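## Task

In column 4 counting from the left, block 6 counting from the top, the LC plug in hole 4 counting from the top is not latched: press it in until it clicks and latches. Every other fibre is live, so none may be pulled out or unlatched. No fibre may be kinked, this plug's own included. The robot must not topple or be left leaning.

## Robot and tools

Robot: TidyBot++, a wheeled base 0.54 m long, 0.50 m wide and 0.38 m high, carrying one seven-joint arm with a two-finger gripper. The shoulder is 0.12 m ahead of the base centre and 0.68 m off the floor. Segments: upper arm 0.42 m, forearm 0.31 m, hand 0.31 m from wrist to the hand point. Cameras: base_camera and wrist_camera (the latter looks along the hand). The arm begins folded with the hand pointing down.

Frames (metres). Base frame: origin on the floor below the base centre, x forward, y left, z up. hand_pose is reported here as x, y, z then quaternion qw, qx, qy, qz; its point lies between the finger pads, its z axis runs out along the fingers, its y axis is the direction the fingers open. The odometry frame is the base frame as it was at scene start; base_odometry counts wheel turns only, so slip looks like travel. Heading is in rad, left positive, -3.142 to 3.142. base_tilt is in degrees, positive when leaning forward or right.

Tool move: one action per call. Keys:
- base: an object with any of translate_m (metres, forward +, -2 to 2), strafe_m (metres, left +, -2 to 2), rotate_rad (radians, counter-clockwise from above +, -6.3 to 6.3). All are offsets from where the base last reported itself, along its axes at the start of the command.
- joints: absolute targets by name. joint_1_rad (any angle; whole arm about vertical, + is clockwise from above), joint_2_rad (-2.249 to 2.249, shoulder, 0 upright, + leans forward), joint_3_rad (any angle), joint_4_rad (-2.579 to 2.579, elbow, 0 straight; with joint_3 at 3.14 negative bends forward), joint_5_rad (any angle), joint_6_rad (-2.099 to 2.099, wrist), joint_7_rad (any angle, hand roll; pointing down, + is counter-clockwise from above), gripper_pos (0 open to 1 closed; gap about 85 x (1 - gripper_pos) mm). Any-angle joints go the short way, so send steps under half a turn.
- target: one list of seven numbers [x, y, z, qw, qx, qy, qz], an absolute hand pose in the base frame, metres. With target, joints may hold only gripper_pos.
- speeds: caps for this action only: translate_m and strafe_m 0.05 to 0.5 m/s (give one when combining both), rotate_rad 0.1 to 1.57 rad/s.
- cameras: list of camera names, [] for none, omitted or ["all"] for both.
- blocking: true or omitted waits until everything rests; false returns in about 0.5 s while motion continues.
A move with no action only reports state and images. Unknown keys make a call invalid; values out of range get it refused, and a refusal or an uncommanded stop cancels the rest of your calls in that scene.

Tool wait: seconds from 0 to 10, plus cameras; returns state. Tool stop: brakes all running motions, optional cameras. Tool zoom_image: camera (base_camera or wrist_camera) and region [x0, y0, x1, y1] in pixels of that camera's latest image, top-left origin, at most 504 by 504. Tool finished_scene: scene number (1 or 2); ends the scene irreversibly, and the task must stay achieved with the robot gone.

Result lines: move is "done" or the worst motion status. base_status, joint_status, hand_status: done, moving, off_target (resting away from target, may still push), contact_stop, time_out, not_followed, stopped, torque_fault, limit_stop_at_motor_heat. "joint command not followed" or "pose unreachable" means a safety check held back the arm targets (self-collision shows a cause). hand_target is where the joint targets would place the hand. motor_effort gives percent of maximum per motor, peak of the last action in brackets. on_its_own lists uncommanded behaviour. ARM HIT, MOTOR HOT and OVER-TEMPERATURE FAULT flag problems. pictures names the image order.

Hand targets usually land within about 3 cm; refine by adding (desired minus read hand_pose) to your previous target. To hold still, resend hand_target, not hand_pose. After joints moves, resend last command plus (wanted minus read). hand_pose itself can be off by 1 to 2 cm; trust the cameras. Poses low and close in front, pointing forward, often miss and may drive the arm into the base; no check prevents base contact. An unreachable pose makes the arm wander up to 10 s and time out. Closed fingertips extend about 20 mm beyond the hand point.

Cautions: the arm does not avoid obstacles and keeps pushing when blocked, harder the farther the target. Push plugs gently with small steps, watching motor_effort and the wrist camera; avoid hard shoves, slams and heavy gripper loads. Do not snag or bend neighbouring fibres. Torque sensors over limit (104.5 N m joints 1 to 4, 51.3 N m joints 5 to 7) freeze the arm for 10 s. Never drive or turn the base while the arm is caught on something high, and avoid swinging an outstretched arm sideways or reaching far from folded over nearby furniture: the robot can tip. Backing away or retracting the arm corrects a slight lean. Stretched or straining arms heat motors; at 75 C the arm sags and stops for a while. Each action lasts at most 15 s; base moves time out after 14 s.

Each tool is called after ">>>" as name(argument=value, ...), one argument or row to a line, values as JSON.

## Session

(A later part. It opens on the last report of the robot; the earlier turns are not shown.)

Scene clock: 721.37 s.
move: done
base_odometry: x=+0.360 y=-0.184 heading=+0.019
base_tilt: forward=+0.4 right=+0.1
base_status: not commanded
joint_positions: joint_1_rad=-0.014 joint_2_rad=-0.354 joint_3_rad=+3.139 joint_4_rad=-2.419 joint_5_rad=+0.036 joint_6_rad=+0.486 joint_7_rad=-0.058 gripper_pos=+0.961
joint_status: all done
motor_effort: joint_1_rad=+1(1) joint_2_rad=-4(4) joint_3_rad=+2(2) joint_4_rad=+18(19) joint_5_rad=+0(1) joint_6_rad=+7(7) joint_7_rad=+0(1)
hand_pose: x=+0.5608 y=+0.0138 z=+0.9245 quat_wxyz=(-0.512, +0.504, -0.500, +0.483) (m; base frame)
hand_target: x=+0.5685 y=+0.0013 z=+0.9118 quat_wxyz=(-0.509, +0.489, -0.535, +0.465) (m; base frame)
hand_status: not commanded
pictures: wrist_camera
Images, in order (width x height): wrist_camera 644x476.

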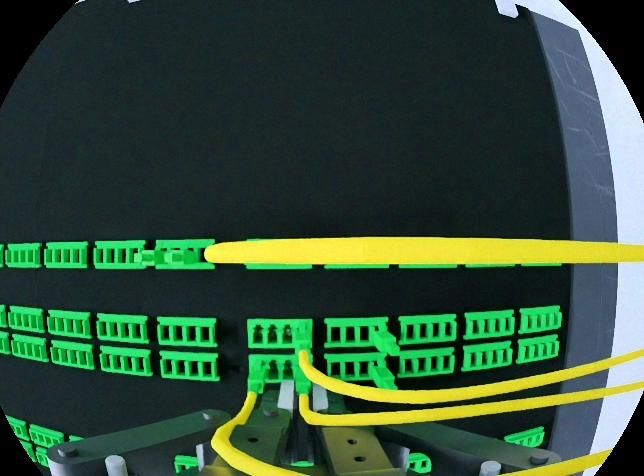

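>>> move(
  base={"translate_m": 0.003},
  speeds={"translate_m": 0.05},
  cameras=["wrist_camera"],
)

>>> zoom_image(
  camera="wrist_camera",
  region=[232, 310, 352, 420],
)

Scene clock: 726.63 s.
move: done
base_odometry: x=+0.363 y=-0.184 heading=+0.019
base_tilt: forward=+0.4 right=+0.1
base_status: done
joint_positions: joint_1_rad=-0.014 joint_2_rad=-0.355 joint_3_rad=+3.138 joint_4_rad=-2.420 joint_5_rad=+0.036 joint_6_rad=+0.486 joint_7_rad=-0.058 gripper_pos=+0.961
joint_status: not commanded
motor_effort: joint_1_rad=+2(5) joint_2_rad=-2(4) joint_3_rad=+3(6) joint_4_rad=+21(23) joint_5_rad=+0(2) joint_6_rad=+7(8) joint_7_rad=+0(1)
hand_pose: x=+0.5607 y=+0.0143 z=+0.9245 quat_wxyz=(-0.512, +0.504, -0.500, +0.483) (m; base frame)
hand_target: x=+0.5685 y=+0.0013 z=+0.9118 quat_wxyz=(-0.509, +0.489, -0.535, +0.465) (m; base frame)
hand_status: not commanded
pictures: wrist_camera
Images, in order (width x height): wrist_camera 644x476.

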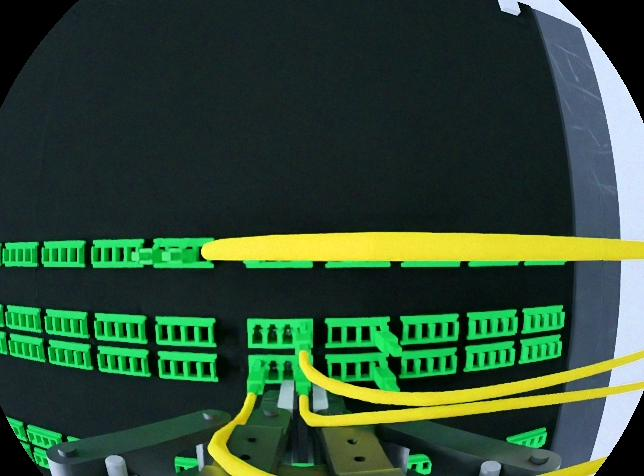

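Scaled by 4.200.

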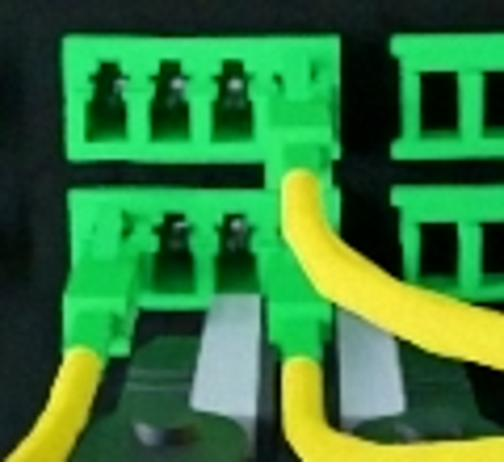

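>>> move(
  joints={"gripper_pos": 0.985},
  cameras=["wrist_camera"],
)

>>> zoom_image(
  camera="wrist_camera",
  region=[232, 310, 352, 420],
)

Scene clock: 733.97 s.
move: done
base_odometry: x=+0.363 y=-0.184 heading=+0.019
base_tilt: forward=+0.4 right=+0.1
base_status: not commanded
joint_positions: joint_1_rad=-0.014 joint_2_rad=-0.355 joint_3_rad=+3.138 joint_4_rad=-2.420 joint_5_rad=+0.036 joint_6_rad=+0.486 joint_7_rad=-0.058 gripper_pos=+0.973
joint_status: all done
motor_effort: joint_1_rad=+2(2) joint_2_rad=-1(1) joint_3_rad=+3(3) joint_4_rad=+21(21) joint_5_rad=+0(0) joint_6_rad=+7(7) joint_7_rad=+0(1)
hand_pose: x=+0.5607 y=+0.0143 z=+0.9245 quat_wxyz=(-0.512, +0.504, -0.500, +0.483) (m; base frame)
hand_target: x=+0.5685 y=+0.0013 z=+0.9118 quat_wxyz=(-0.509, +0.489, -0.535, +0.465) (m; base frame)
hand_status: not commanded
pictures: wrist_camera
Images, in order (width x height): wrist_camera 644x476.

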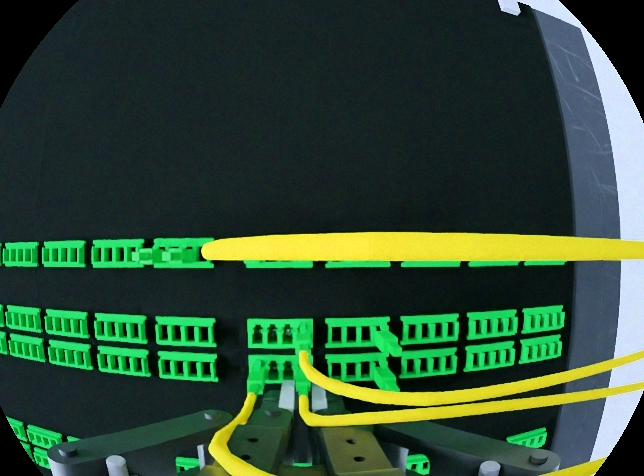

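Scaled by 4.200.

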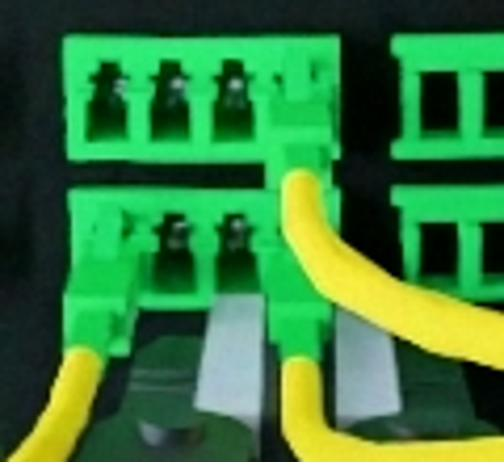

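>>> move(
  base={"translate_m": 0.002},
  speeds={"translate_m": 0.05},
  cameras=["wrist_camera"],
)

>>> zoom_image(
  camera="wrist_camera",
  region=[232, 310, 352, 420],
)

Scene clock: 739.60 s.
move: done
base_odometry: x=+0.364 y=-0.184 heading=+0.019
base_tilt: forward=+0.4 right=+0.1
base_status: done
joint_positions: joint_1_rad=-0.014 joint_2_rad=-0.359 joint_3_rad=+3.138 joint_4_rad=-2.422 joint_5_rad=+0.036 joint_6_rad=+0.485 joint_7_rad=-0.058 gripper_pos=+0.973
joint_status: not commanded
motor_effort: joint_1_rad=+3(4) joint_2_rad=+0(5) joint_3_rad=+4(5) joint_4_rad=+22(27) joint_5_rad=-1(1) joint_6_rad=+8(8) joint_7_rad=-1(1)
hand_pose: x=+0.5594 y=+0.0144 z=+0.9246 quat_wxyz=(-0.512, +0.504, -0.500, +0.483) (m; base frame)
hand_target: x=+0.5685 y=+0.0013 z=+0.9118 quat_wxyz=(-0.509, +0.489, -0.535, +0.465) (m; base frame)
hand_status: not commanded
pictures: wrist_camera
Images, in order (width x height): wrist_camera 644x476.

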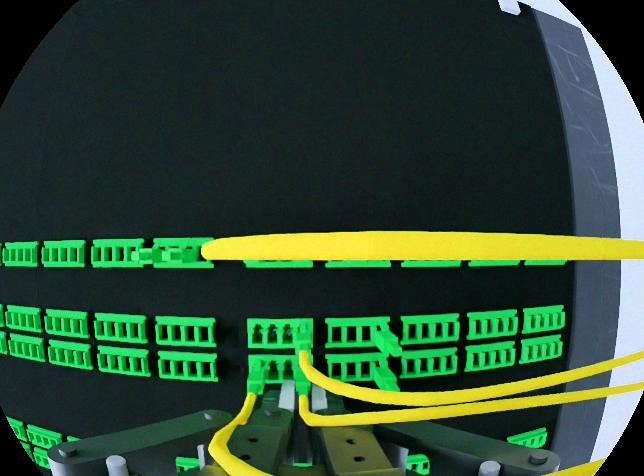

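Scaled by 4.200.

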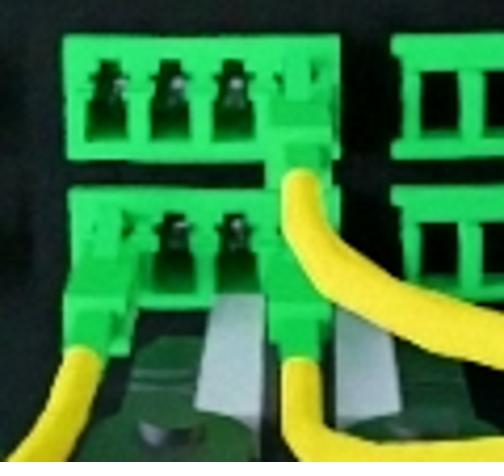

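>>> move(
  base={"translate_m": 0.004},
  speeds={"translate_m": 0.05},
  cameras=["wrist_camera"],
)

>>> zoom_image(
  camera="wrist_camera",
  region=[232, 310, 352, 420],
)

Scene clock: 744.10 s.
move: done
base_odometry: x=+0.368 y=-0.184 heading=+0.019
base_tilt: forward=+0.4 right=+0.1
base_status: done
joint_positions: joint_1_rad=-0.014 joint_2_rad=-0.368 joint_3_rad=+3.137 joint_4_rad=-2.428 joint_5_rad=+0.036 joint_6_rad=+0.483 joint_7_rad=-0.058 gripper_pos=+0.973
joint_status: not commanded
motor_effort: joint_1_rad=+2(5) joint_2_rad=+1(8) joint_3_rad=+3(6) joint_4_rad=+22(28) joint_5_rad=+0(2) joint_6_rad=+7(10) joint_7_rad=-1(1)
hand_pose: x=+0.5561 y=+0.0146 z=+0.9244 quat_wxyz=(-0.513, +0.504, -0.499, +0.483) (m; base frame)
hand_target: x=+0.5685 y=+0.0013 z=+0.9118 quat_wxyz=(-0.509, +0.489, -0.535, +0.465) (m; base frame)
hand_status: not commanded
pictures: wrist_camera
Images, in order (width x height): wrist_camera 644x476.

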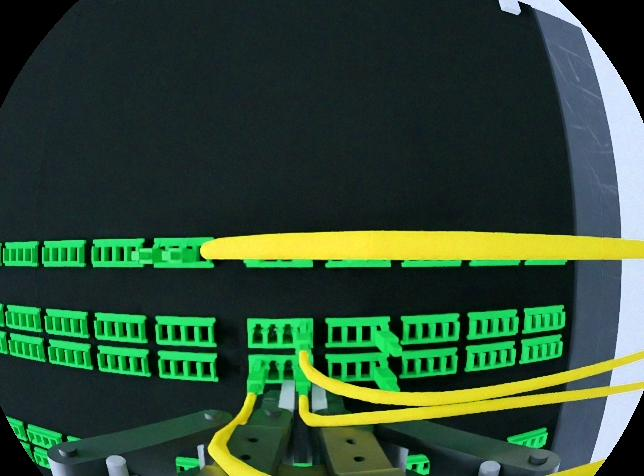

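Scaled by 4.200.

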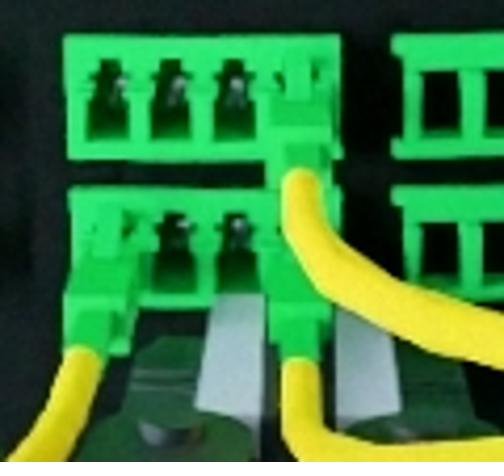

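>>> move(
  base={"translate_m": 0.005},
  speeds={"translate_m": 0.05},
  cameras=["wrist_camera"],
)

>>> zoom_image(
  camera="wrist_camera",
  region=[232, 310, 352, 420],
)

Scene clock: 753.63 s.
move: done
base_odometry: x=+0.373 y=-0.184 heading=+0.019
base_tilt: forward=+0.4 right=+0.1
base_status: done
joint_positions: joint_1_rad=-0.013 joint_2_rad=-0.379 joint_3_rad=+3.137 joint_4_rad=-2.436 joint_5_rad=+0.036 joint_6_rad=+0.481 joint_7_rad=-0.058 gripper_pos=+0.973
joint_status: not commanded
motor_effort: joint_1_rad=+2(5) joint_2_rad=+3(11) joint_3_rad=+3(6) joint_4_rad=+24(30) joint_5_rad=+0(2) joint_6_rad=+7(10) joint_7_rad=+0(1)
hand_pose: x=+0.5522 y=+0.0148 z=+0.9243 quat_wxyz=(-0.513, +0.504, -0.499, +0.484) (m; base frame)
hand_target: x=+0.5685 y=+0.0013 z=+0.9118 quat_wxyz=(-0.509, +0.489, -0.535, +0.465) (m; base frame)
hand_status: not commanded
pictures: wrist_camera
Images, in order (width x height): wrist_camera 644x476.

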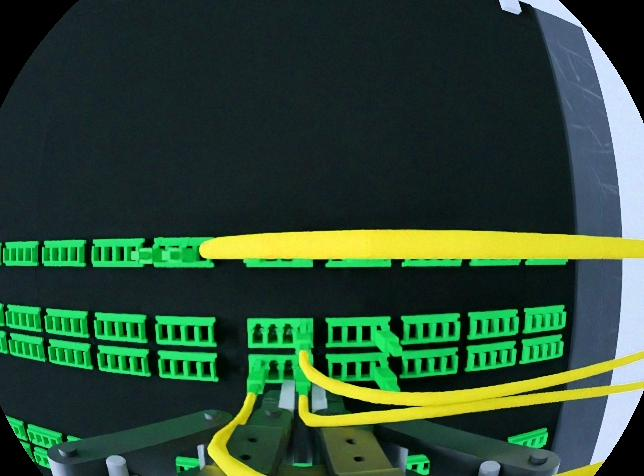

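Scaled by 4.200.

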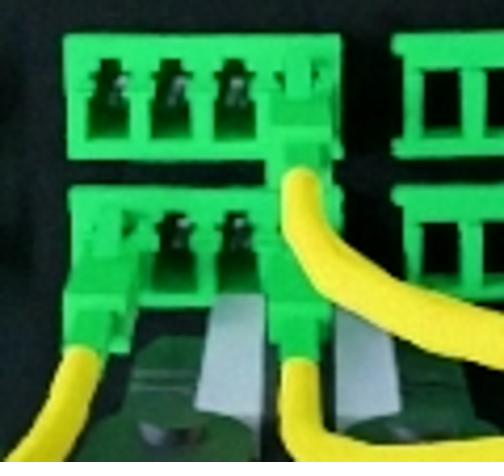

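>>> move(
  base={"translate_m": 0.006},
  speeds={"translate_m": 0.05},
  cameras=["wrist_camera"],
)

>>> zoom_image(
  camera="wrist_camera",
  region=[232, 310, 352, 420],
)

Scene clock: 759.37 s.
move: done
base_odometry: x=+0.378 y=-0.184 heading=+0.019
base_tilt: forward=+0.4 right=+0.1
base_status: done
joint_positions: joint_1_rad=-0.013 joint_2_rad=-0.392 joint_3_rad=+3.135 joint_4_rad=-2.445 joint_5_rad=+0.036 joint_6_rad=+0.480 joint_7_rad=-0.058 gripper_pos=+0.974
joint_status: not commanded
motor_effort: joint_1_rad=+2(4) joint_2_rad=+6(13) joint_3_rad=+3(6) joint_4_rad=+25(31) joint_5_rad=+0(2) joint_6_rad=+7(10) joint_7_rad=-1(1)
hand_pose: x=+0.5478 y=+0.0154 z=+0.9242 quat_wxyz=(-0.514, +0.504, -0.498, +0.484) (m; base frame)
hand_target: x=+0.5685 y=+0.0013 z=+0.9118 quat_wxyz=(-0.509, +0.489, -0.535, +0.465) (m; base frame)
hand_status: not commanded
pictures: wrist_camera
Images, in order (width x height): wrist_camera 644x476.

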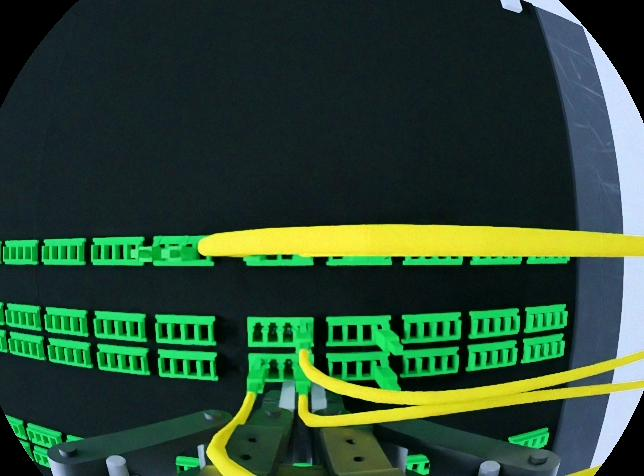

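Scaled by 4.200.

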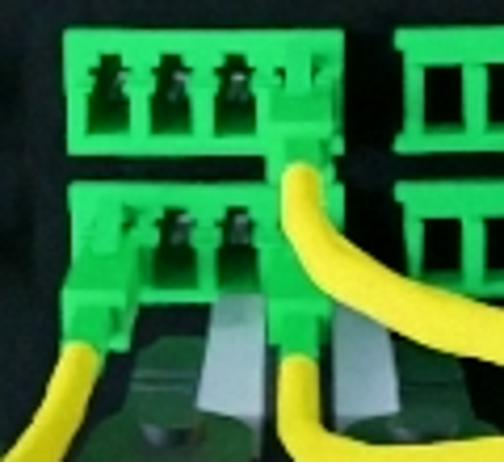

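>>> zoom_image(
  camera="wrist_camera",
  region=[240, 345, 320, 405],
)

Scaled by 6.300.

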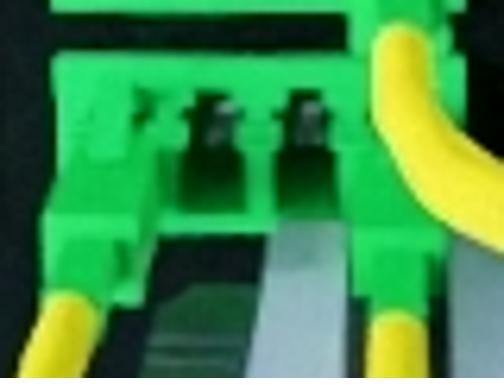

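>>> move(
  base={"translate_m": 0.006, "strafe_m": -0.001},
  speeds={"translate_m": 0.05},
  cameras=["wrist_camera"],
)

>>> zoom_image(
  camera="wrist_camera",
  region=[240, 345, 320, 405],
)

Scene clock: 771.03 s.
move: done
base_odometry: x=+0.384 y=-0.185 heading=+0.020
base_tilt: forward=+0.4 right=+0.1
base_status: done
joint_positions: joint_1_rad=-0.013 joint_2_rad=-0.399 joint_3_rad=+3.131 joint_4_rad=-2.448 joint_5_rad=+0.036 joint_6_rad=+0.478 joint_7_rad=-0.058 gripper_pos=+0.985
joint_status: not commanded
motor_effort: joint_1_rad=+2(6) joint_2_rad=+8(13) joint_3_rad=+4(8) joint_4_rad=+27(33) joint_5_rad=+0(2) joint_6_rad=+8(9) joint_7_rad=+0(1)
hand_pose: x=+0.5454 y=+0.0175 z=+0.9246 quat_wxyz=(-0.515, +0.505, -0.496, +0.484) (m; base frame)
hand_target: x=+0.5685 y=+0.0013 z=+0.9118 quat_wxyz=(-0.509, +0.489, -0.535, +0.465) (m; base frame)
hand_status: not commanded
pictures: wrist_camera
Images, in order (width x height): wrist_camera 644x476.

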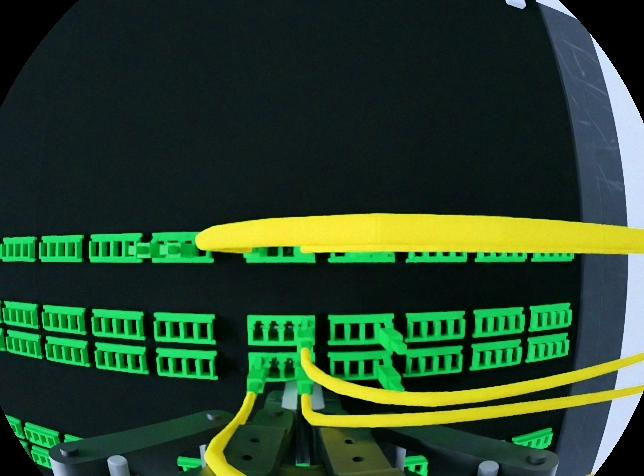

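Scaled by 6.300.

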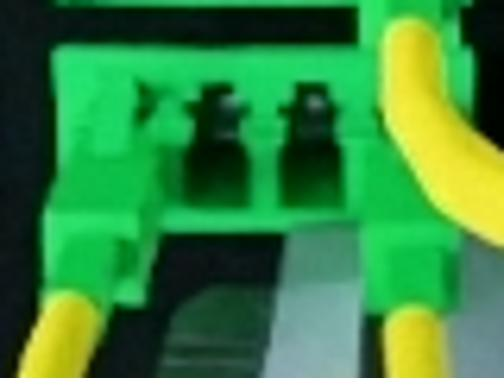

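>>> move(
  base={"translate_m": -0.010},
  speeds={"translate_m": 0.05},
  cameras=[],
)

>>> move(
  joints={"gripper_pos": 0.867},
  cameras=["wrist_camera"],
)

>>> zoom_image(
  camera="wrist_camera",
  region=[232, 310, 352, 420],
)

Scene clock: 779.17 s.
move: done
base_odometry: x=+0.373 y=-0.185 heading=+0.020
base_tilt: forward=+0.4 right=+0.1
base_status: done
joint_positions: joint_1_rad=-0.013 joint_2_rad=-0.371 joint_3_rad=+3.131 joint_4_rad=-2.427 joint_5_rad=+0.036 joint_6_rad=+0.478 joint_7_rad=-0.058 gripper_pos=+0.985
joint_status: not commanded
motor_effort: joint_1_rad=+2(2) joint_2_rad=+1(9) joint_3_rad=+3(3) joint_4_rad=+22(27) joint_5_rad=+0(1) joint_6_rad=+7(7) joint_7_rad=-1(1)
hand_pose: x=+0.5555 y=+0.0174 z=+0.9248 quat_wxyz=(-0.513, +0.506, -0.498, +0.483) (m; base frame)
hand_target: x=+0.5685 y=+0.0013 z=+0.9118 quat_wxyz=(-0.509, +0.489, -0.535, +0.465) (m; base frame)
hand_status: not commanded
pictures: none
No camera images: "cameras" was empty.

Scene clock: 779.70 s.
move: done
base_odometry: x=+0.373 y=-0.185 heading=+0.020
base_tilt: forward=+0.4 right=+0.1
base_status: not commanded
joint_positions: joint_1_rad=-0.013 joint_2_rad=-0.370 joint_3_rad=+3.130 joint_4_rad=-2.430 joint_5_rad=+0.036 joint_6_rad=+0.469 joint_7_rad=-0.058 gripper_pos=+0.867
joint_status: all done
motor_effort: joint_1_rad=+3(4) joint_2_rad=-1(3) joint_3_rad=+5(5) joint_4_rad=+24(27) joint_5_rad=-1(1) joint_6_rad=+9(11) joint_7_rad=-1(1)
hand_pose: x=+0.5551 y=+0.0174 z=+0.9199 quat_wxyz=(-0.510, +0.509, -0.501, +0.479) (m; base frame)
hand_target: x=+0.5685 y=+0.0013 z=+0.9118 quat_wxyz=(-0.509, +0.489, -0.535, +0.465) (m; base frame)
hand_status: not commanded
pictures: wrist_camera
Images, in order (width x height): wrist_camera 644x476.

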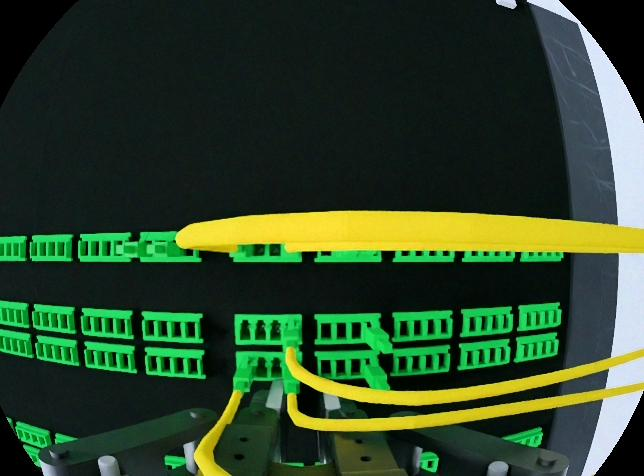

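Scaled by 4.200.

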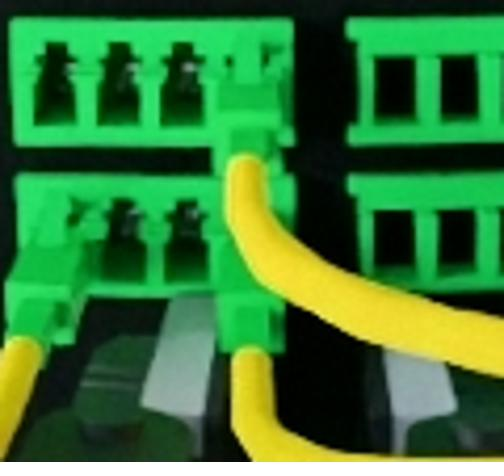

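>>> move(
  joints={"joint_6_rad": 0.478},
  cameras=["wrist_camera"],
)

>>> zoom_image(
  camera="wrist_camera",
  region=[232, 310, 352, 420],
)

Scene clock: 787.53 s.
move: done
base_odometry: x=+0.373 y=-0.185 heading=+0.020
base_tilt: forward=+0.4 right=+0.1
base_status: not commanded
joint_positions: joint_1_rad=-0.013 joint_2_rad=-0.370 joint_3_rad=+3.130 joint_4_rad=-2.430 joint_5_rad=+0.036 joint_6_rad=+0.469 joint_7_rad=-0.058 gripper_pos=+0.867
joint_status: all done
motor_effort: joint_1_rad=+3(3) joint_2_rad=-2(2) joint_3_rad=+5(5) joint_4_rad=+25(27) joint_5_rad=-1(1) joint_6_rad=+10(11) joint_7_rad=-1(1)
hand_pose: x=+0.5550 y=+0.0174 z=+0.9200 quat_wxyz=(-0.510, +0.509, -0.501, +0.480) (m; base frame)
hand_target: x=+0.5688 y=+0.0013 z=+0.9187 quat_wxyz=(-0.515, +0.484, -0.529, +0.470) (m; base frame)
hand_status: not commanded
pictures: wrist_camera
Images, in order (width x height): wrist_camera 644x476.

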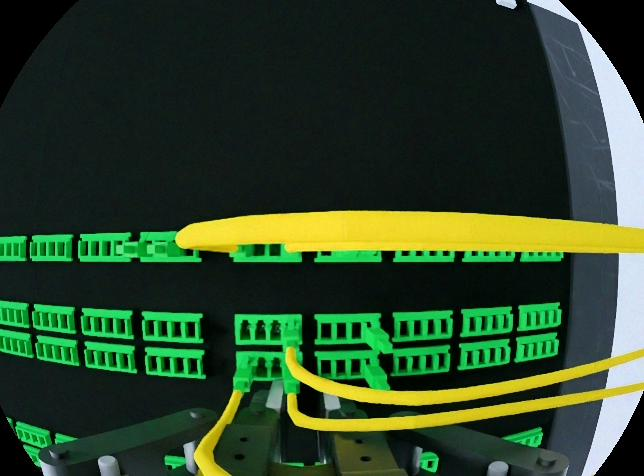

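Scaled by 4.200.

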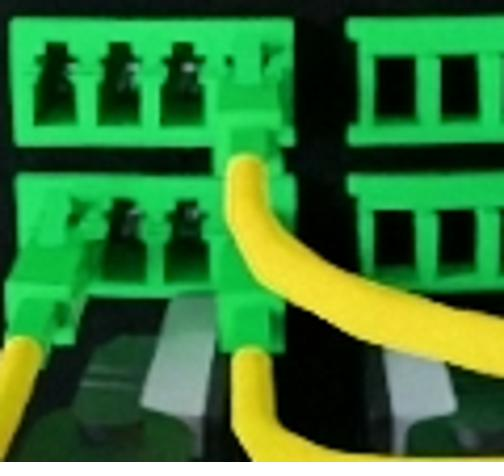

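>>> move(
  base={"strafe_m": 0.005},
  joints={"joint_6_rad": 0.49},
  cameras=["wrist_camera"],
)

>>> zoom_image(
  camera="wrist_camera",
  region=[232, 310, 352, 420],
)

Scene clock: 793.03 s.
move: done
base_odometry: x=+0.373 y=-0.180 heading=+0.020
base_tilt: forward=+0.4 right=+0.1
base_status: done
joint_positions: joint_1_rad=-0.009 joint_2_rad=-0.369 joint_3_rad=+3.134 joint_4_rad=-2.429 joint_5_rad=+0.036 joint_6_rad=+0.471 joint_7_rad=-0.058 gripper_pos=+0.867
joint_status: all done
motor_effort: joint_1_rad=+2(5) joint_2_rad=+0(4) joint_3_rad=+3(7) joint_4_rad=+24(25) joint_5_rad=+0(2) joint_6_rad=+9(9) joint_7_rad=+0(1)
hand_pose: x=+0.5557 y=+0.0142 z=+0.9203 quat_wxyz=(-0.509, +0.507, -0.503, +0.481) (m; base frame)
hand_target: x=+0.5688 y=+0.0013 z=+0.9224 quat_wxyz=(-0.518, +0.481, -0.526, +0.473) (m; base frame)
hand_status: not commanded
pictures: wrist_camera
Images, in order (width x height): wrist_camera 644x476.

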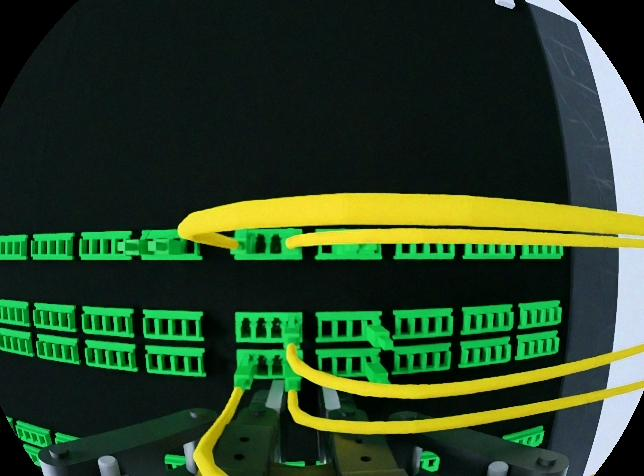

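Scaled by 4.200.

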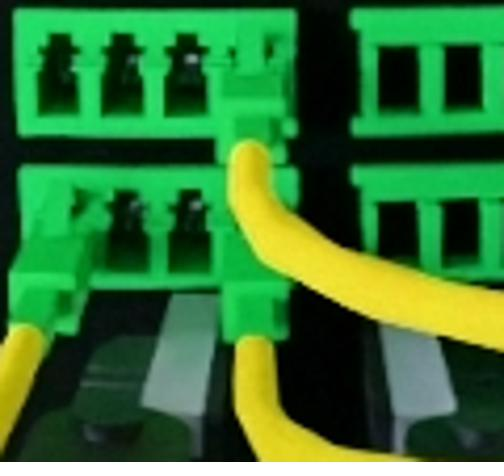

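>>> move(
  joints={"joint_6_rad": 0.502},
  cameras=["wrist_camera"],
)

>>> zoom_image(
  camera="wrist_camera",
  region=[232, 310, 352, 420],
)

Scene clock: 797.17 s.
move: done
base_odometry: x=+0.373 y=-0.180 heading=+0.020
base_tilt: forward=+0.4 right=+0.1
base_status: not commanded
joint_positions: joint_1_rad=-0.009 joint_2_rad=-0.368 joint_3_rad=+3.134 joint_4_rad=-2.430 joint_5_rad=+0.036 joint_6_rad=+0.472 joint_7_rad=-0.058 gripper_pos=+0.867
joint_status: all done
motor_effort: joint_1_rad=+2(2) joint_2_rad=-1(2) joint_3_rad=+3(3) joint_4_rad=+25(26) joint_5_rad=+0(0) joint_6_rad=+10(10) joint_7_rad=+0(1)
hand_pose: x=+0.5557 y=+0.0142 z=+0.9204 quat_wxyz=(-0.509, +0.507, -0.502, +0.481) (m; base frame)
hand_target: x=+0.5689 y=+0.0013 z=+0.9261 quat_wxyz=(-0.521, +0.478, -0.523, +0.476) (m; base frame)
hand_status: not commanded
pictures: wrist_camera
Images, in order (width x height): wrist_camera 644x476.

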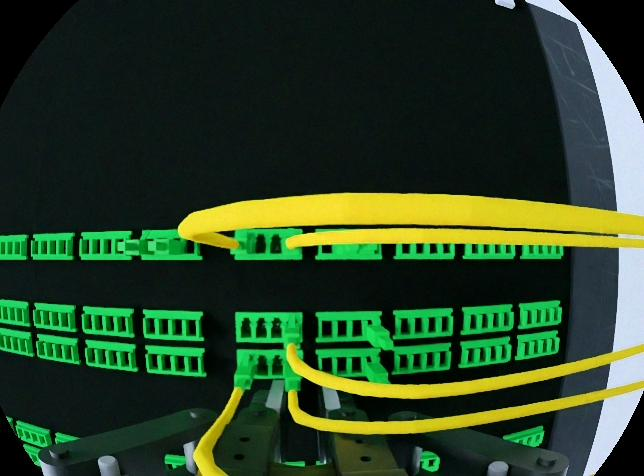

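Scaled by 4.200.

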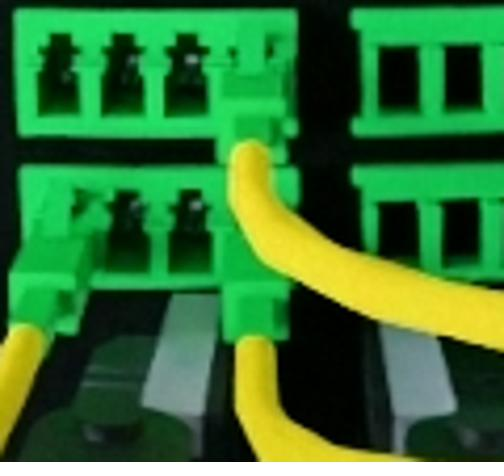

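>>> move(
  joints={"joint_6_rad": 0.518},
  cameras=["wrist_camera"],
)

>>> zoom_image(
  camera="wrist_camera",
  region=[232, 310, 352, 420],
)

Scene clock: 801.07 s.
move: done
base_odometry: x=+0.373 y=-0.180 heading=+0.020
base_tilt: forward=+0.4 right=+0.1
base_status: not commanded
joint_positions: joint_1_rad=-0.009 joint_2_rad=-0.368 joint_3_rad=+3.134 joint_4_rad=-2.430 joint_5_rad=+0.036 joint_6_rad=+0.473 joint_7_rad=-0.058 gripper_pos=+0.867
joint_status: all done
motor_effort: joint_1_rad=+2(2) joint_2_rad=-2(4) joint_3_rad=+3(3) joint_4_rad=+25(28) joint_5_rad=+0(0) joint_6_rad=+10(12) joint_7_rad=-1(1)
hand_pose: x=+0.5557 y=+0.0143 z=+0.9204 quat_wxyz=(-0.509, +0.507, -0.502, +0.481) (m; base frame)
hand_target: x=+0.5689 y=+0.0013 z=+0.9311 quat_wxyz=(-0.525, +0.474, -0.519, +0.480) (m; base frame)
hand_status: not commanded
pictures: wrist_camera
Images, in order (width x height): wrist_camera 644x476.

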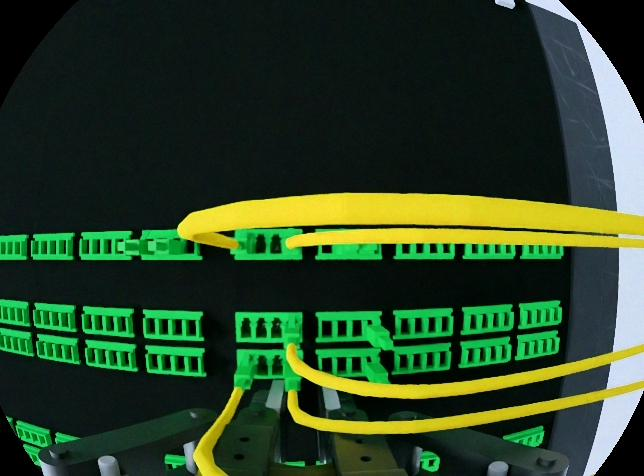

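Scaled by 4.200.

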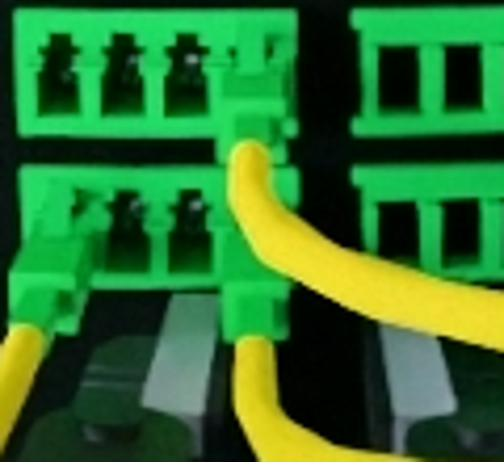

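>>> move(
  joints={"joint_6_rad": 0.535},
  cameras=[],
)

>>> move(
  joints={"joint_2_rad": -0.340},
  cameras=["wrist_camera"],
)

>>> zoom_image(
  camera="wrist_camera",
  region=[232, 310, 352, 420],
)

Scene clock: 809.13 s.
move: done
base_odometry: x=+0.373 y=-0.180 heading=+0.020
base_tilt: forward=+0.4 right=+0.1
base_status: not commanded
joint_positions: joint_1_rad=-0.009 joint_2_rad=-0.367 joint_3_rad=+3.134 joint_4_rad=-2.432 joint_5_rad=+0.036 joint_6_rad=+0.478 joint_7_rad=-0.058 gripper_pos=+0.867
joint_status: all done
motor_effort: joint_1_rad=+1(1) joint_2_rad=-2(4) joint_3_rad=+2(3) joint_4_rad=+26(28) joint_5_rad=+1(1) joint_6_rad=+10(12) joint_7_rad=+0(1)
hand_pose: x=+0.5557 y=+0.0143 z=+0.9204 quat_wxyz=(-0.510, +0.506, -0.502, +0.482) (m; base frame)
hand_target: x=+0.5688 y=+0.0013 z=+0.9364 quat_wxyz=(-0.529, +0.470, -0.514, +0.484) (m; base frame)
hand_status: not commanded
pictures: none
No camera images: "cameras" was empty.

Scene clock: 809.60 s.
move: done
base_odometry: x=+0.373 y=-0.180 heading=+0.020
base_tilt: forward=+0.4 right=+0.1
base_status: not commanded
joint_positions: joint_1_rad=-0.009 joint_2_rad=-0.367 joint_3_rad=+3.134 joint_4_rad=-2.432 joint_5_rad=+0.036 joint_6_rad=+0.478 joint_7_rad=-0.058 gripper_pos=+0.867
joint_status: all done
motor_effort: joint_1_rad=+1(1) joint_2_rad=-2(3) joint_3_rad=+2(2) joint_4_rad=+26(26) joint_5_rad=+1(1) joint_6_rad=+11(11) joint_7_rad=-1(1)
hand_pose: x=+0.5557 y=+0.0143 z=+0.9204 quat_wxyz=(-0.510, +0.506, -0.502, +0.482) (m; base frame)
hand_target: x=+0.5662 y=+0.0013 z=+0.9409 quat_wxyz=(-0.532, +0.468, -0.512, +0.486) (m; base frame)
hand_status: not commanded
pictures: wrist_camera
Images, in order (width x height): wrist_camera 644x476.

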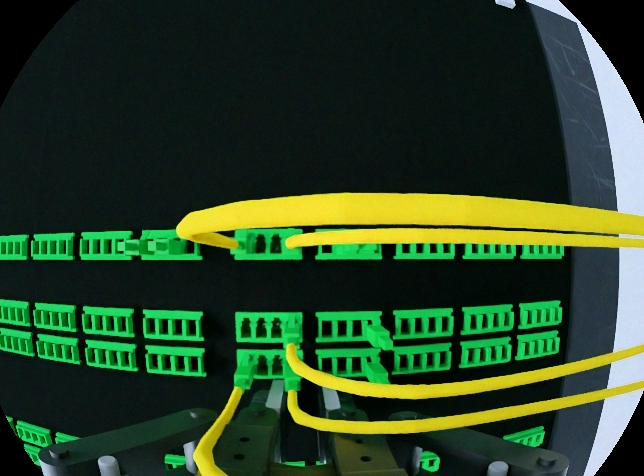

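Scaled by 4.200.

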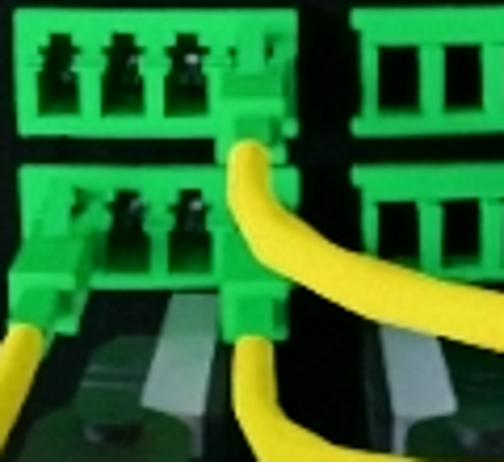

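>>> zoom_image(
  camera="wrist_camera",
  region=[225, 350, 345, 476],
)

Scaled by 4.000.

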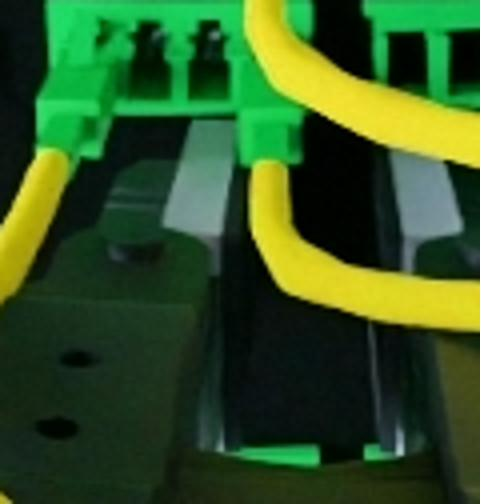

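>>> move(
  base={"strafe_m": 0.006},
  joints={"joint_6_rad": 0.512},
  cameras=["wrist_camera"],
)

>>> zoom_image(
  camera="wrist_camera",
  region=[225, 310, 345, 420],
)

Scene clock: 841.13 s.
move: done
base_odometry: x=+0.372 y=-0.174 heading=+0.020
base_tilt: forward=+0.4 right=+0.1
base_status: done
joint_positions: joint_1_rad=-0.008 joint_2_rad=-0.367 joint_3_rad=+3.134 joint_4_rad=-2.430 joint_5_rad=+0.036 joint_6_rad=+0.479 joint_7_rad=-0.058 gripper_pos=+0.867
joint_status: all done
motor_effort: joint_1_rad=+1(2) joint_2_rad=-3(6) joint_3_rad=+2(3) joint_4_rad=+23(26) joint_5_rad=+0(2) joint_6_rad=+9(10) joint_7_rad=+0(1)
hand_pose: x=+0.5561 y=+0.0135 z=+0.9215 quat_wxyz=(-0.510, +0.505, -0.502, +0.483) (m; base frame)
hand_target: x=+0.5664 y=+0.0013 z=+0.9337 quat_wxyz=(-0.526, +0.473, -0.518, +0.481) (m; base frame)
hand_status: not commanded
pictures: wrist_camera
Images, in order (width x height): wrist_camera 644x476.

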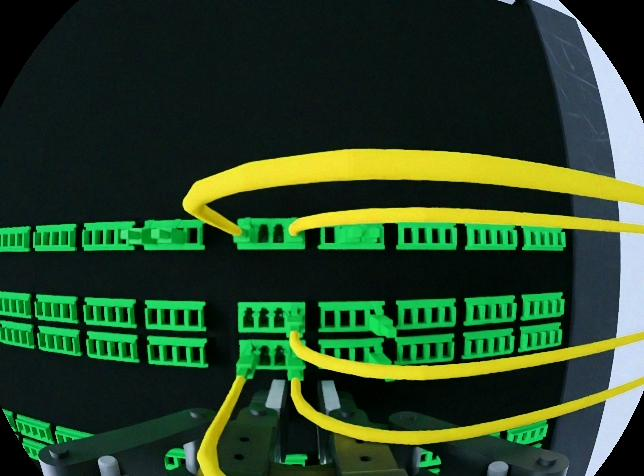

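Scaled by 4.200.

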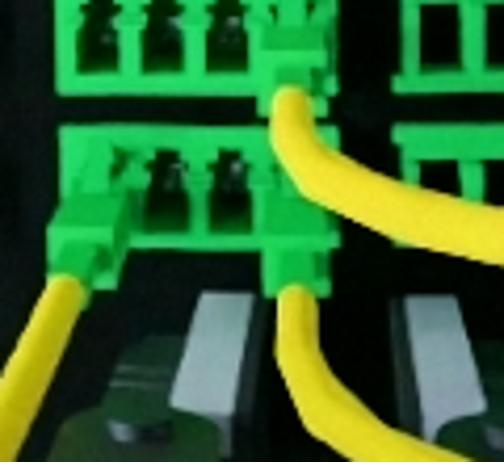

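>>> move(
  joints={"joint_6_rad": 0.535},
  cameras=[],
)

>>> move(
  joints={"joint_6_rad": 0.55},
  cameras=["wrist_camera"],
)

>>> zoom_image(
  camera="wrist_camera",
  region=[225, 310, 345, 420],
)

Scene clock: 847.43 s.
move: done
base_odometry: x=+0.372 y=-0.174 heading=+0.020
base_tilt: forward=+0.4 right=+0.1
base_status: not commanded
joint_positions: joint_1_rad=-0.008 joint_2_rad=-0.366 joint_3_rad=+3.134 joint_4_rad=-2.431 joint_5_rad=+0.036 joint_6_rad=+0.485 joint_7_rad=-0.058 gripper_pos=+0.867
joint_status: all done
motor_effort: joint_1_rad=+1(1) joint_2_rad=-4(5) joint_3_rad=+1(2) joint_4_rad=+24(27) joint_5_rad=+1(1) joint_6_rad=+10(13) joint_7_rad=+0(1)
hand_pose: x=+0.5561 y=+0.0136 z=+0.9229 quat_wxyz=(-0.511, +0.504, -0.500, +0.484) (m; base frame)
hand_target: x=+0.5662 y=+0.0013 z=+0.9409 quat_wxyz=(-0.532, +0.468, -0.512, +0.486) (m; base frame)
hand_status: not commanded
pictures: none
No camera images: "cameras" was empty.

Scene clock: 847.87 s.
move: done
base_odometry: x=+0.372 y=-0.174 heading=+0.020
base_tilt: forward=+0.4 right=+0.1
base_status: not commanded
joint_positions: joint_1_rad=-0.008 joint_2_rad=-0.366 joint_3_rad=+3.134 joint_4_rad=-2.431 joint_5_rad=+0.036 joint_6_rad=+0.493 joint_7_rad=-0.058 gripper_pos=+0.867
joint_status: all done
motor_effort: joint_1_rad=+1(1) joint_2_rad=-5(6) joint_3_rad=+1(2) joint_4_rad=+25(26) joint_5_rad=+1(1) joint_6_rad=+11(12) joint_7_rad=+0(1)
hand_pose: x=+0.5561 y=+0.0137 z=+0.9251 quat_wxyz=(-0.513, +0.502, -0.498, +0.486) (m; base frame)
hand_target: x=+0.5660 y=+0.0013 z=+0.9456 quat_wxyz=(-0.536, +0.464, -0.508, +0.490) (m; base frame)
hand_status: not commanded
pictures: wrist_camera
Images, in order (width x height): wrist_camera 644x476.

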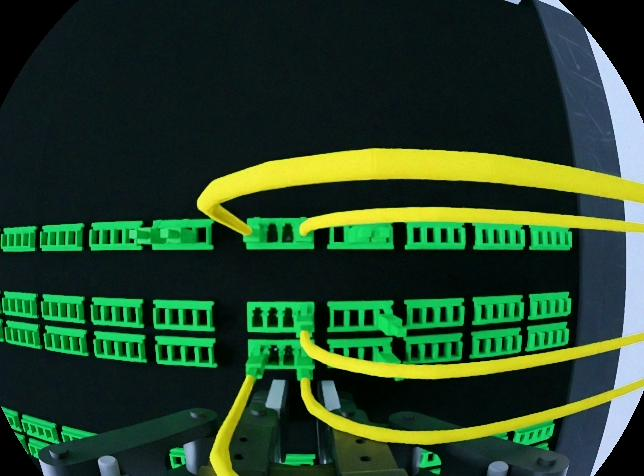

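Scaled by 4.200.

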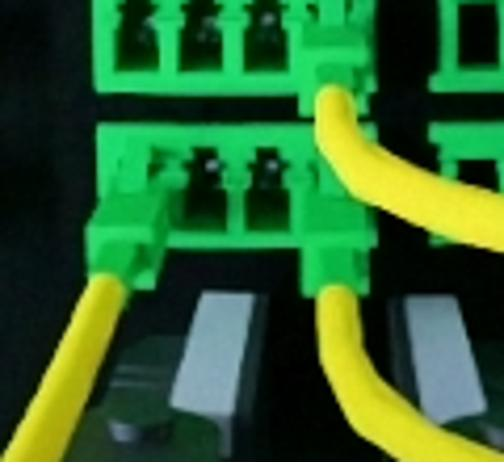

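>>> zoom_image(
  camera="wrist_camera",
  region=[235, 330, 335, 405],
)

Scaled by 5.040.

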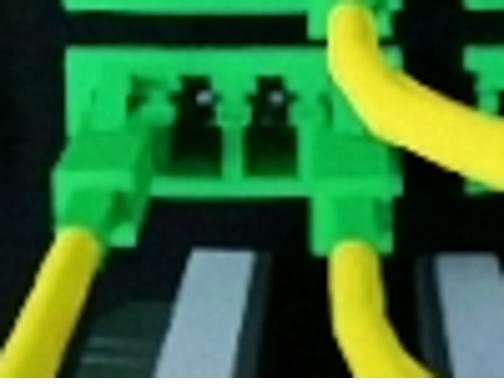

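>>> move(
  base={"translate_m": -0.004},
  speeds={"translate_m": 0.1},
  cameras=[],
)

>>> move(
  base={"strafe_m": -0.005},
  speeds={"strafe_m": 0.05},
  cameras=["wrist_camera"],
)

>>> zoom_image(
  camera="wrist_camera",
  region=[225, 310, 345, 420],
)

Scene clock: 865.17 s.
move: done
base_odometry: x=+0.368 y=-0.174 heading=+0.020
base_tilt: forward=+0.4 right=+0.1
base_status: done
joint_positions: joint_1_rad=-0.008 joint_2_rad=-0.361 joint_3_rad=+3.134 joint_4_rad=-2.415 joint_5_rad=+0.036 joint_6_rad=+0.514 joint_7_rad=-0.058 gripper_pos=+0.867
joint_status: not commanded
motor_effort: joint_1_rad=+0(1) joint_2_rad=-6(9) joint_3_rad=+1(2) joint_4_rad=+20(25) joint_5_rad=+1(1) joint_6_rad=+8(10) joint_7_rad=+0(1)
hand_pose: x=+0.5597 y=+0.0140 z=+0.9391 quat_wxyz=(-0.522, +0.494, -0.490, +0.493) (m; base frame)
hand_target: x=+0.5660 y=+0.0013 z=+0.9456 quat_wxyz=(-0.536, +0.464, -0.508, +0.490) (m; base frame)
hand_status: not commanded
pictures: none
No camera images: "cameras" was empty.

Scene clock: 865.73 s.
move: done
base_odometry: x=+0.368 y=-0.179 heading=+0.020
base_tilt: forward=+0.4 right=+0.1
base_status: done
joint_positions: joint_1_rad=-0.008 joint_2_rad=-0.360 joint_3_rad=+3.134 joint_4_rad=-2.415 joint_5_rad=+0.036 joint_6_rad=+0.515 joint_7_rad=-0.058 gripper_pos=+0.867
joint_status: not commanded
motor_effort: joint_1_rad=+1(4) joint_2_rad=-5(7) joint_3_rad=+1(5) joint_4_rad=+20(22) joint_5_rad=+1(1) joint_6_rad=+8(9) joint_7_rad=+0(1)
hand_pose: x=+0.5600 y=+0.0142 z=+0.9387 quat_wxyz=(-0.522, +0.495, -0.490, +0.493) (m; base frame)
hand_target: x=+0.5660 y=+0.0013 z=+0.9456 quat_wxyz=(-0.536, +0.464, -0.508, +0.490) (m; base frame)
hand_status: not commanded
pictures: wrist_camera
Images, in order (width x height): wrist_camera 644x476.

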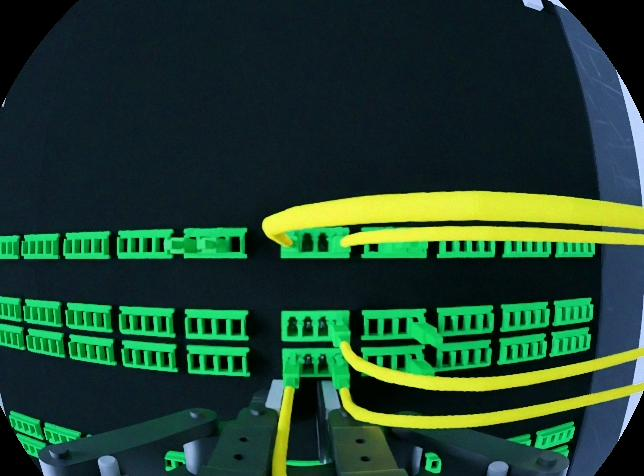

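Scaled by 4.200.

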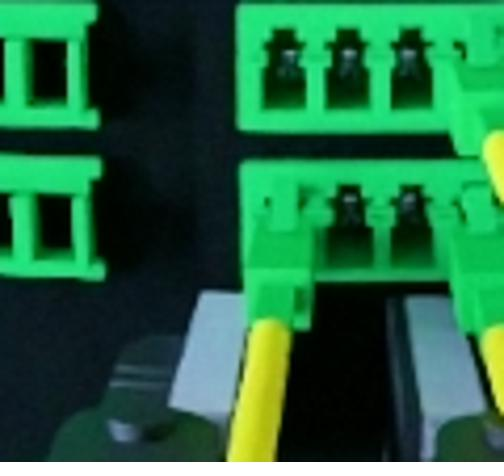

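>>> move(
  base={"strafe_m": 0.006},
  joints={"joint_6_rad": 0.49},
  cameras=["wrist_camera"],
)

Scene clock: 872.50 s.
move: done
base_odometry: x=+0.368 y=-0.173 heading=+0.020
base_tilt: forward=+0.4 right=+0.1
base_status: done
joint_positions: joint_1_rad=-0.008 joint_2_rad=-0.360 joint_3_rad=+3.134 joint_4_rad=-2.415 joint_5_rad=+0.036 joint_6_rad=+0.485 joint_7_rad=-0.058 gripper_pos=+0.867
joint_status: all done
motor_effort: joint_1_rad=+1(2) joint_2_rad=-5(7) joint_3_rad=+2(3) joint_4_rad=+21(22) joint_5_rad=+0(1) joint_6_rad=+8(9) joint_7_rad=+0(1)
hand_pose: x=+0.5602 y=+0.0138 z=+0.9294 quat_wxyz=(-0.514, +0.502, -0.498, +0.486) (m; base frame)
hand_target: x=+0.5664 y=+0.0013 z=+0.9269 quat_wxyz=(-0.520, +0.478, -0.524, +0.476) (m; base frame)
hand_status: not commanded
pictures: wrist_camera
Images, in order (width x height): wrist_camera 644x476.

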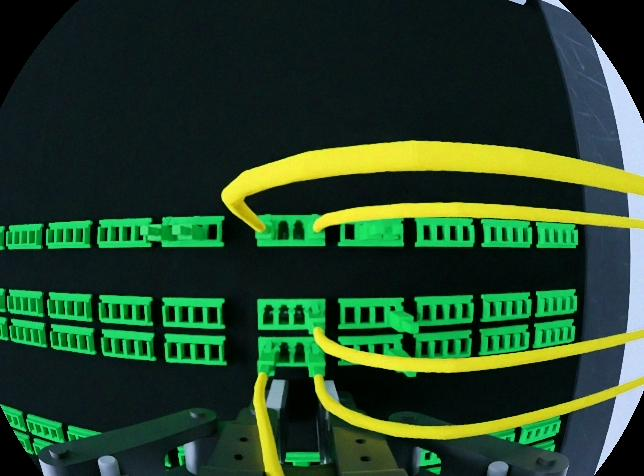

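>>> move(
  base={"translate_m": -0.004},
  joints={"joint_2_rad": -0.326},
  cameras=[],
)

>>> move(
  base={"translate_m": 0.004},
  cameras=["wrist_camera"],
)

>>> zoom_image(
  camera="wrist_camera",
  region=[225, 310, 345, 420],
)

Scene clock: 884.60 s.
move: done
base_odometry: x=+0.364 y=-0.174 heading=+0.020
base_tilt: forward=+0.4 right=+0.1
base_status: done
joint_positions: joint_1_rad=-0.008 joint_2_rad=-0.345 joint_3_rad=+3.134 joint_4_rad=-2.414 joint_5_rad=+0.036 joint_6_rad=+0.485 joint_7_rad=-0.058 gripper_pos=+0.867
joint_status: all done
motor_effort: joint_1_rad=+0(1) joint_2_rad=-8(9) joint_3_rad=+1(2) joint_4_rad=+19(20) joint_5_rad=+1(1) joint_6_rad=+8(8) joint_7_rad=+0(1)
hand_pose: x=+0.5638 y=+0.0139 z=+0.9230 quat_wxyz=(-0.510, +0.505, -0.502, +0.482) (m; base frame)
hand_target: x=+0.5698 y=+0.0013 z=+0.9206 quat_wxyz=(-0.517, +0.482, -0.527, +0.472) (m; base frame)
hand_status: not commanded
pictures: none
No camera images: "cameras" was empty.

Scene clock: 885.23 s.
move: done
base_odometry: x=+0.368 y=-0.173 heading=+0.020
base_tilt: forward=+0.4 right=+0.1
base_status: done
joint_positions: joint_1_rad=-0.007 joint_2_rad=-0.353 joint_3_rad=+3.134 joint_4_rad=-2.421 joint_5_rad=+0.036 joint_6_rad=+0.485 joint_7_rad=-0.058 gripper_pos=+0.867
joint_status: not commanded
motor_effort: joint_1_rad=+2(3) joint_2_rad=-1(8) joint_3_rad=+3(4) joint_4_rad=+23(27) joint_5_rad=+0(1) joint_6_rad=+8(9) joint_7_rad=-1(1)
hand_pose: x=+0.5609 y=+0.0136 z=+0.9229 quat_wxyz=(-0.510, +0.505, -0.501, +0.483) (m; base frame)
hand_target: x=+0.5698 y=+0.0013 z=+0.9206 quat_wxyz=(-0.517, +0.482, -0.527, +0.472) (m; base frame)
hand_status: not commanded
pictures: wrist_camera
Images, in order (width x height): wrist_camera 644x476.

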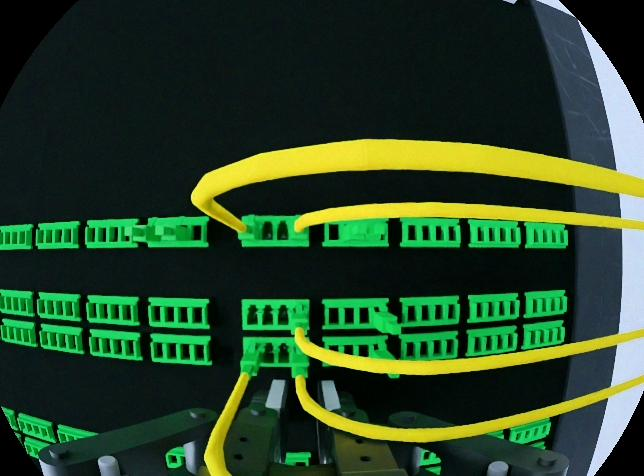

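Scaled by 4.200.

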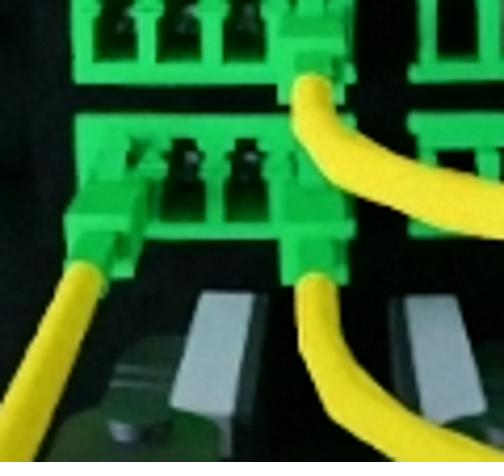

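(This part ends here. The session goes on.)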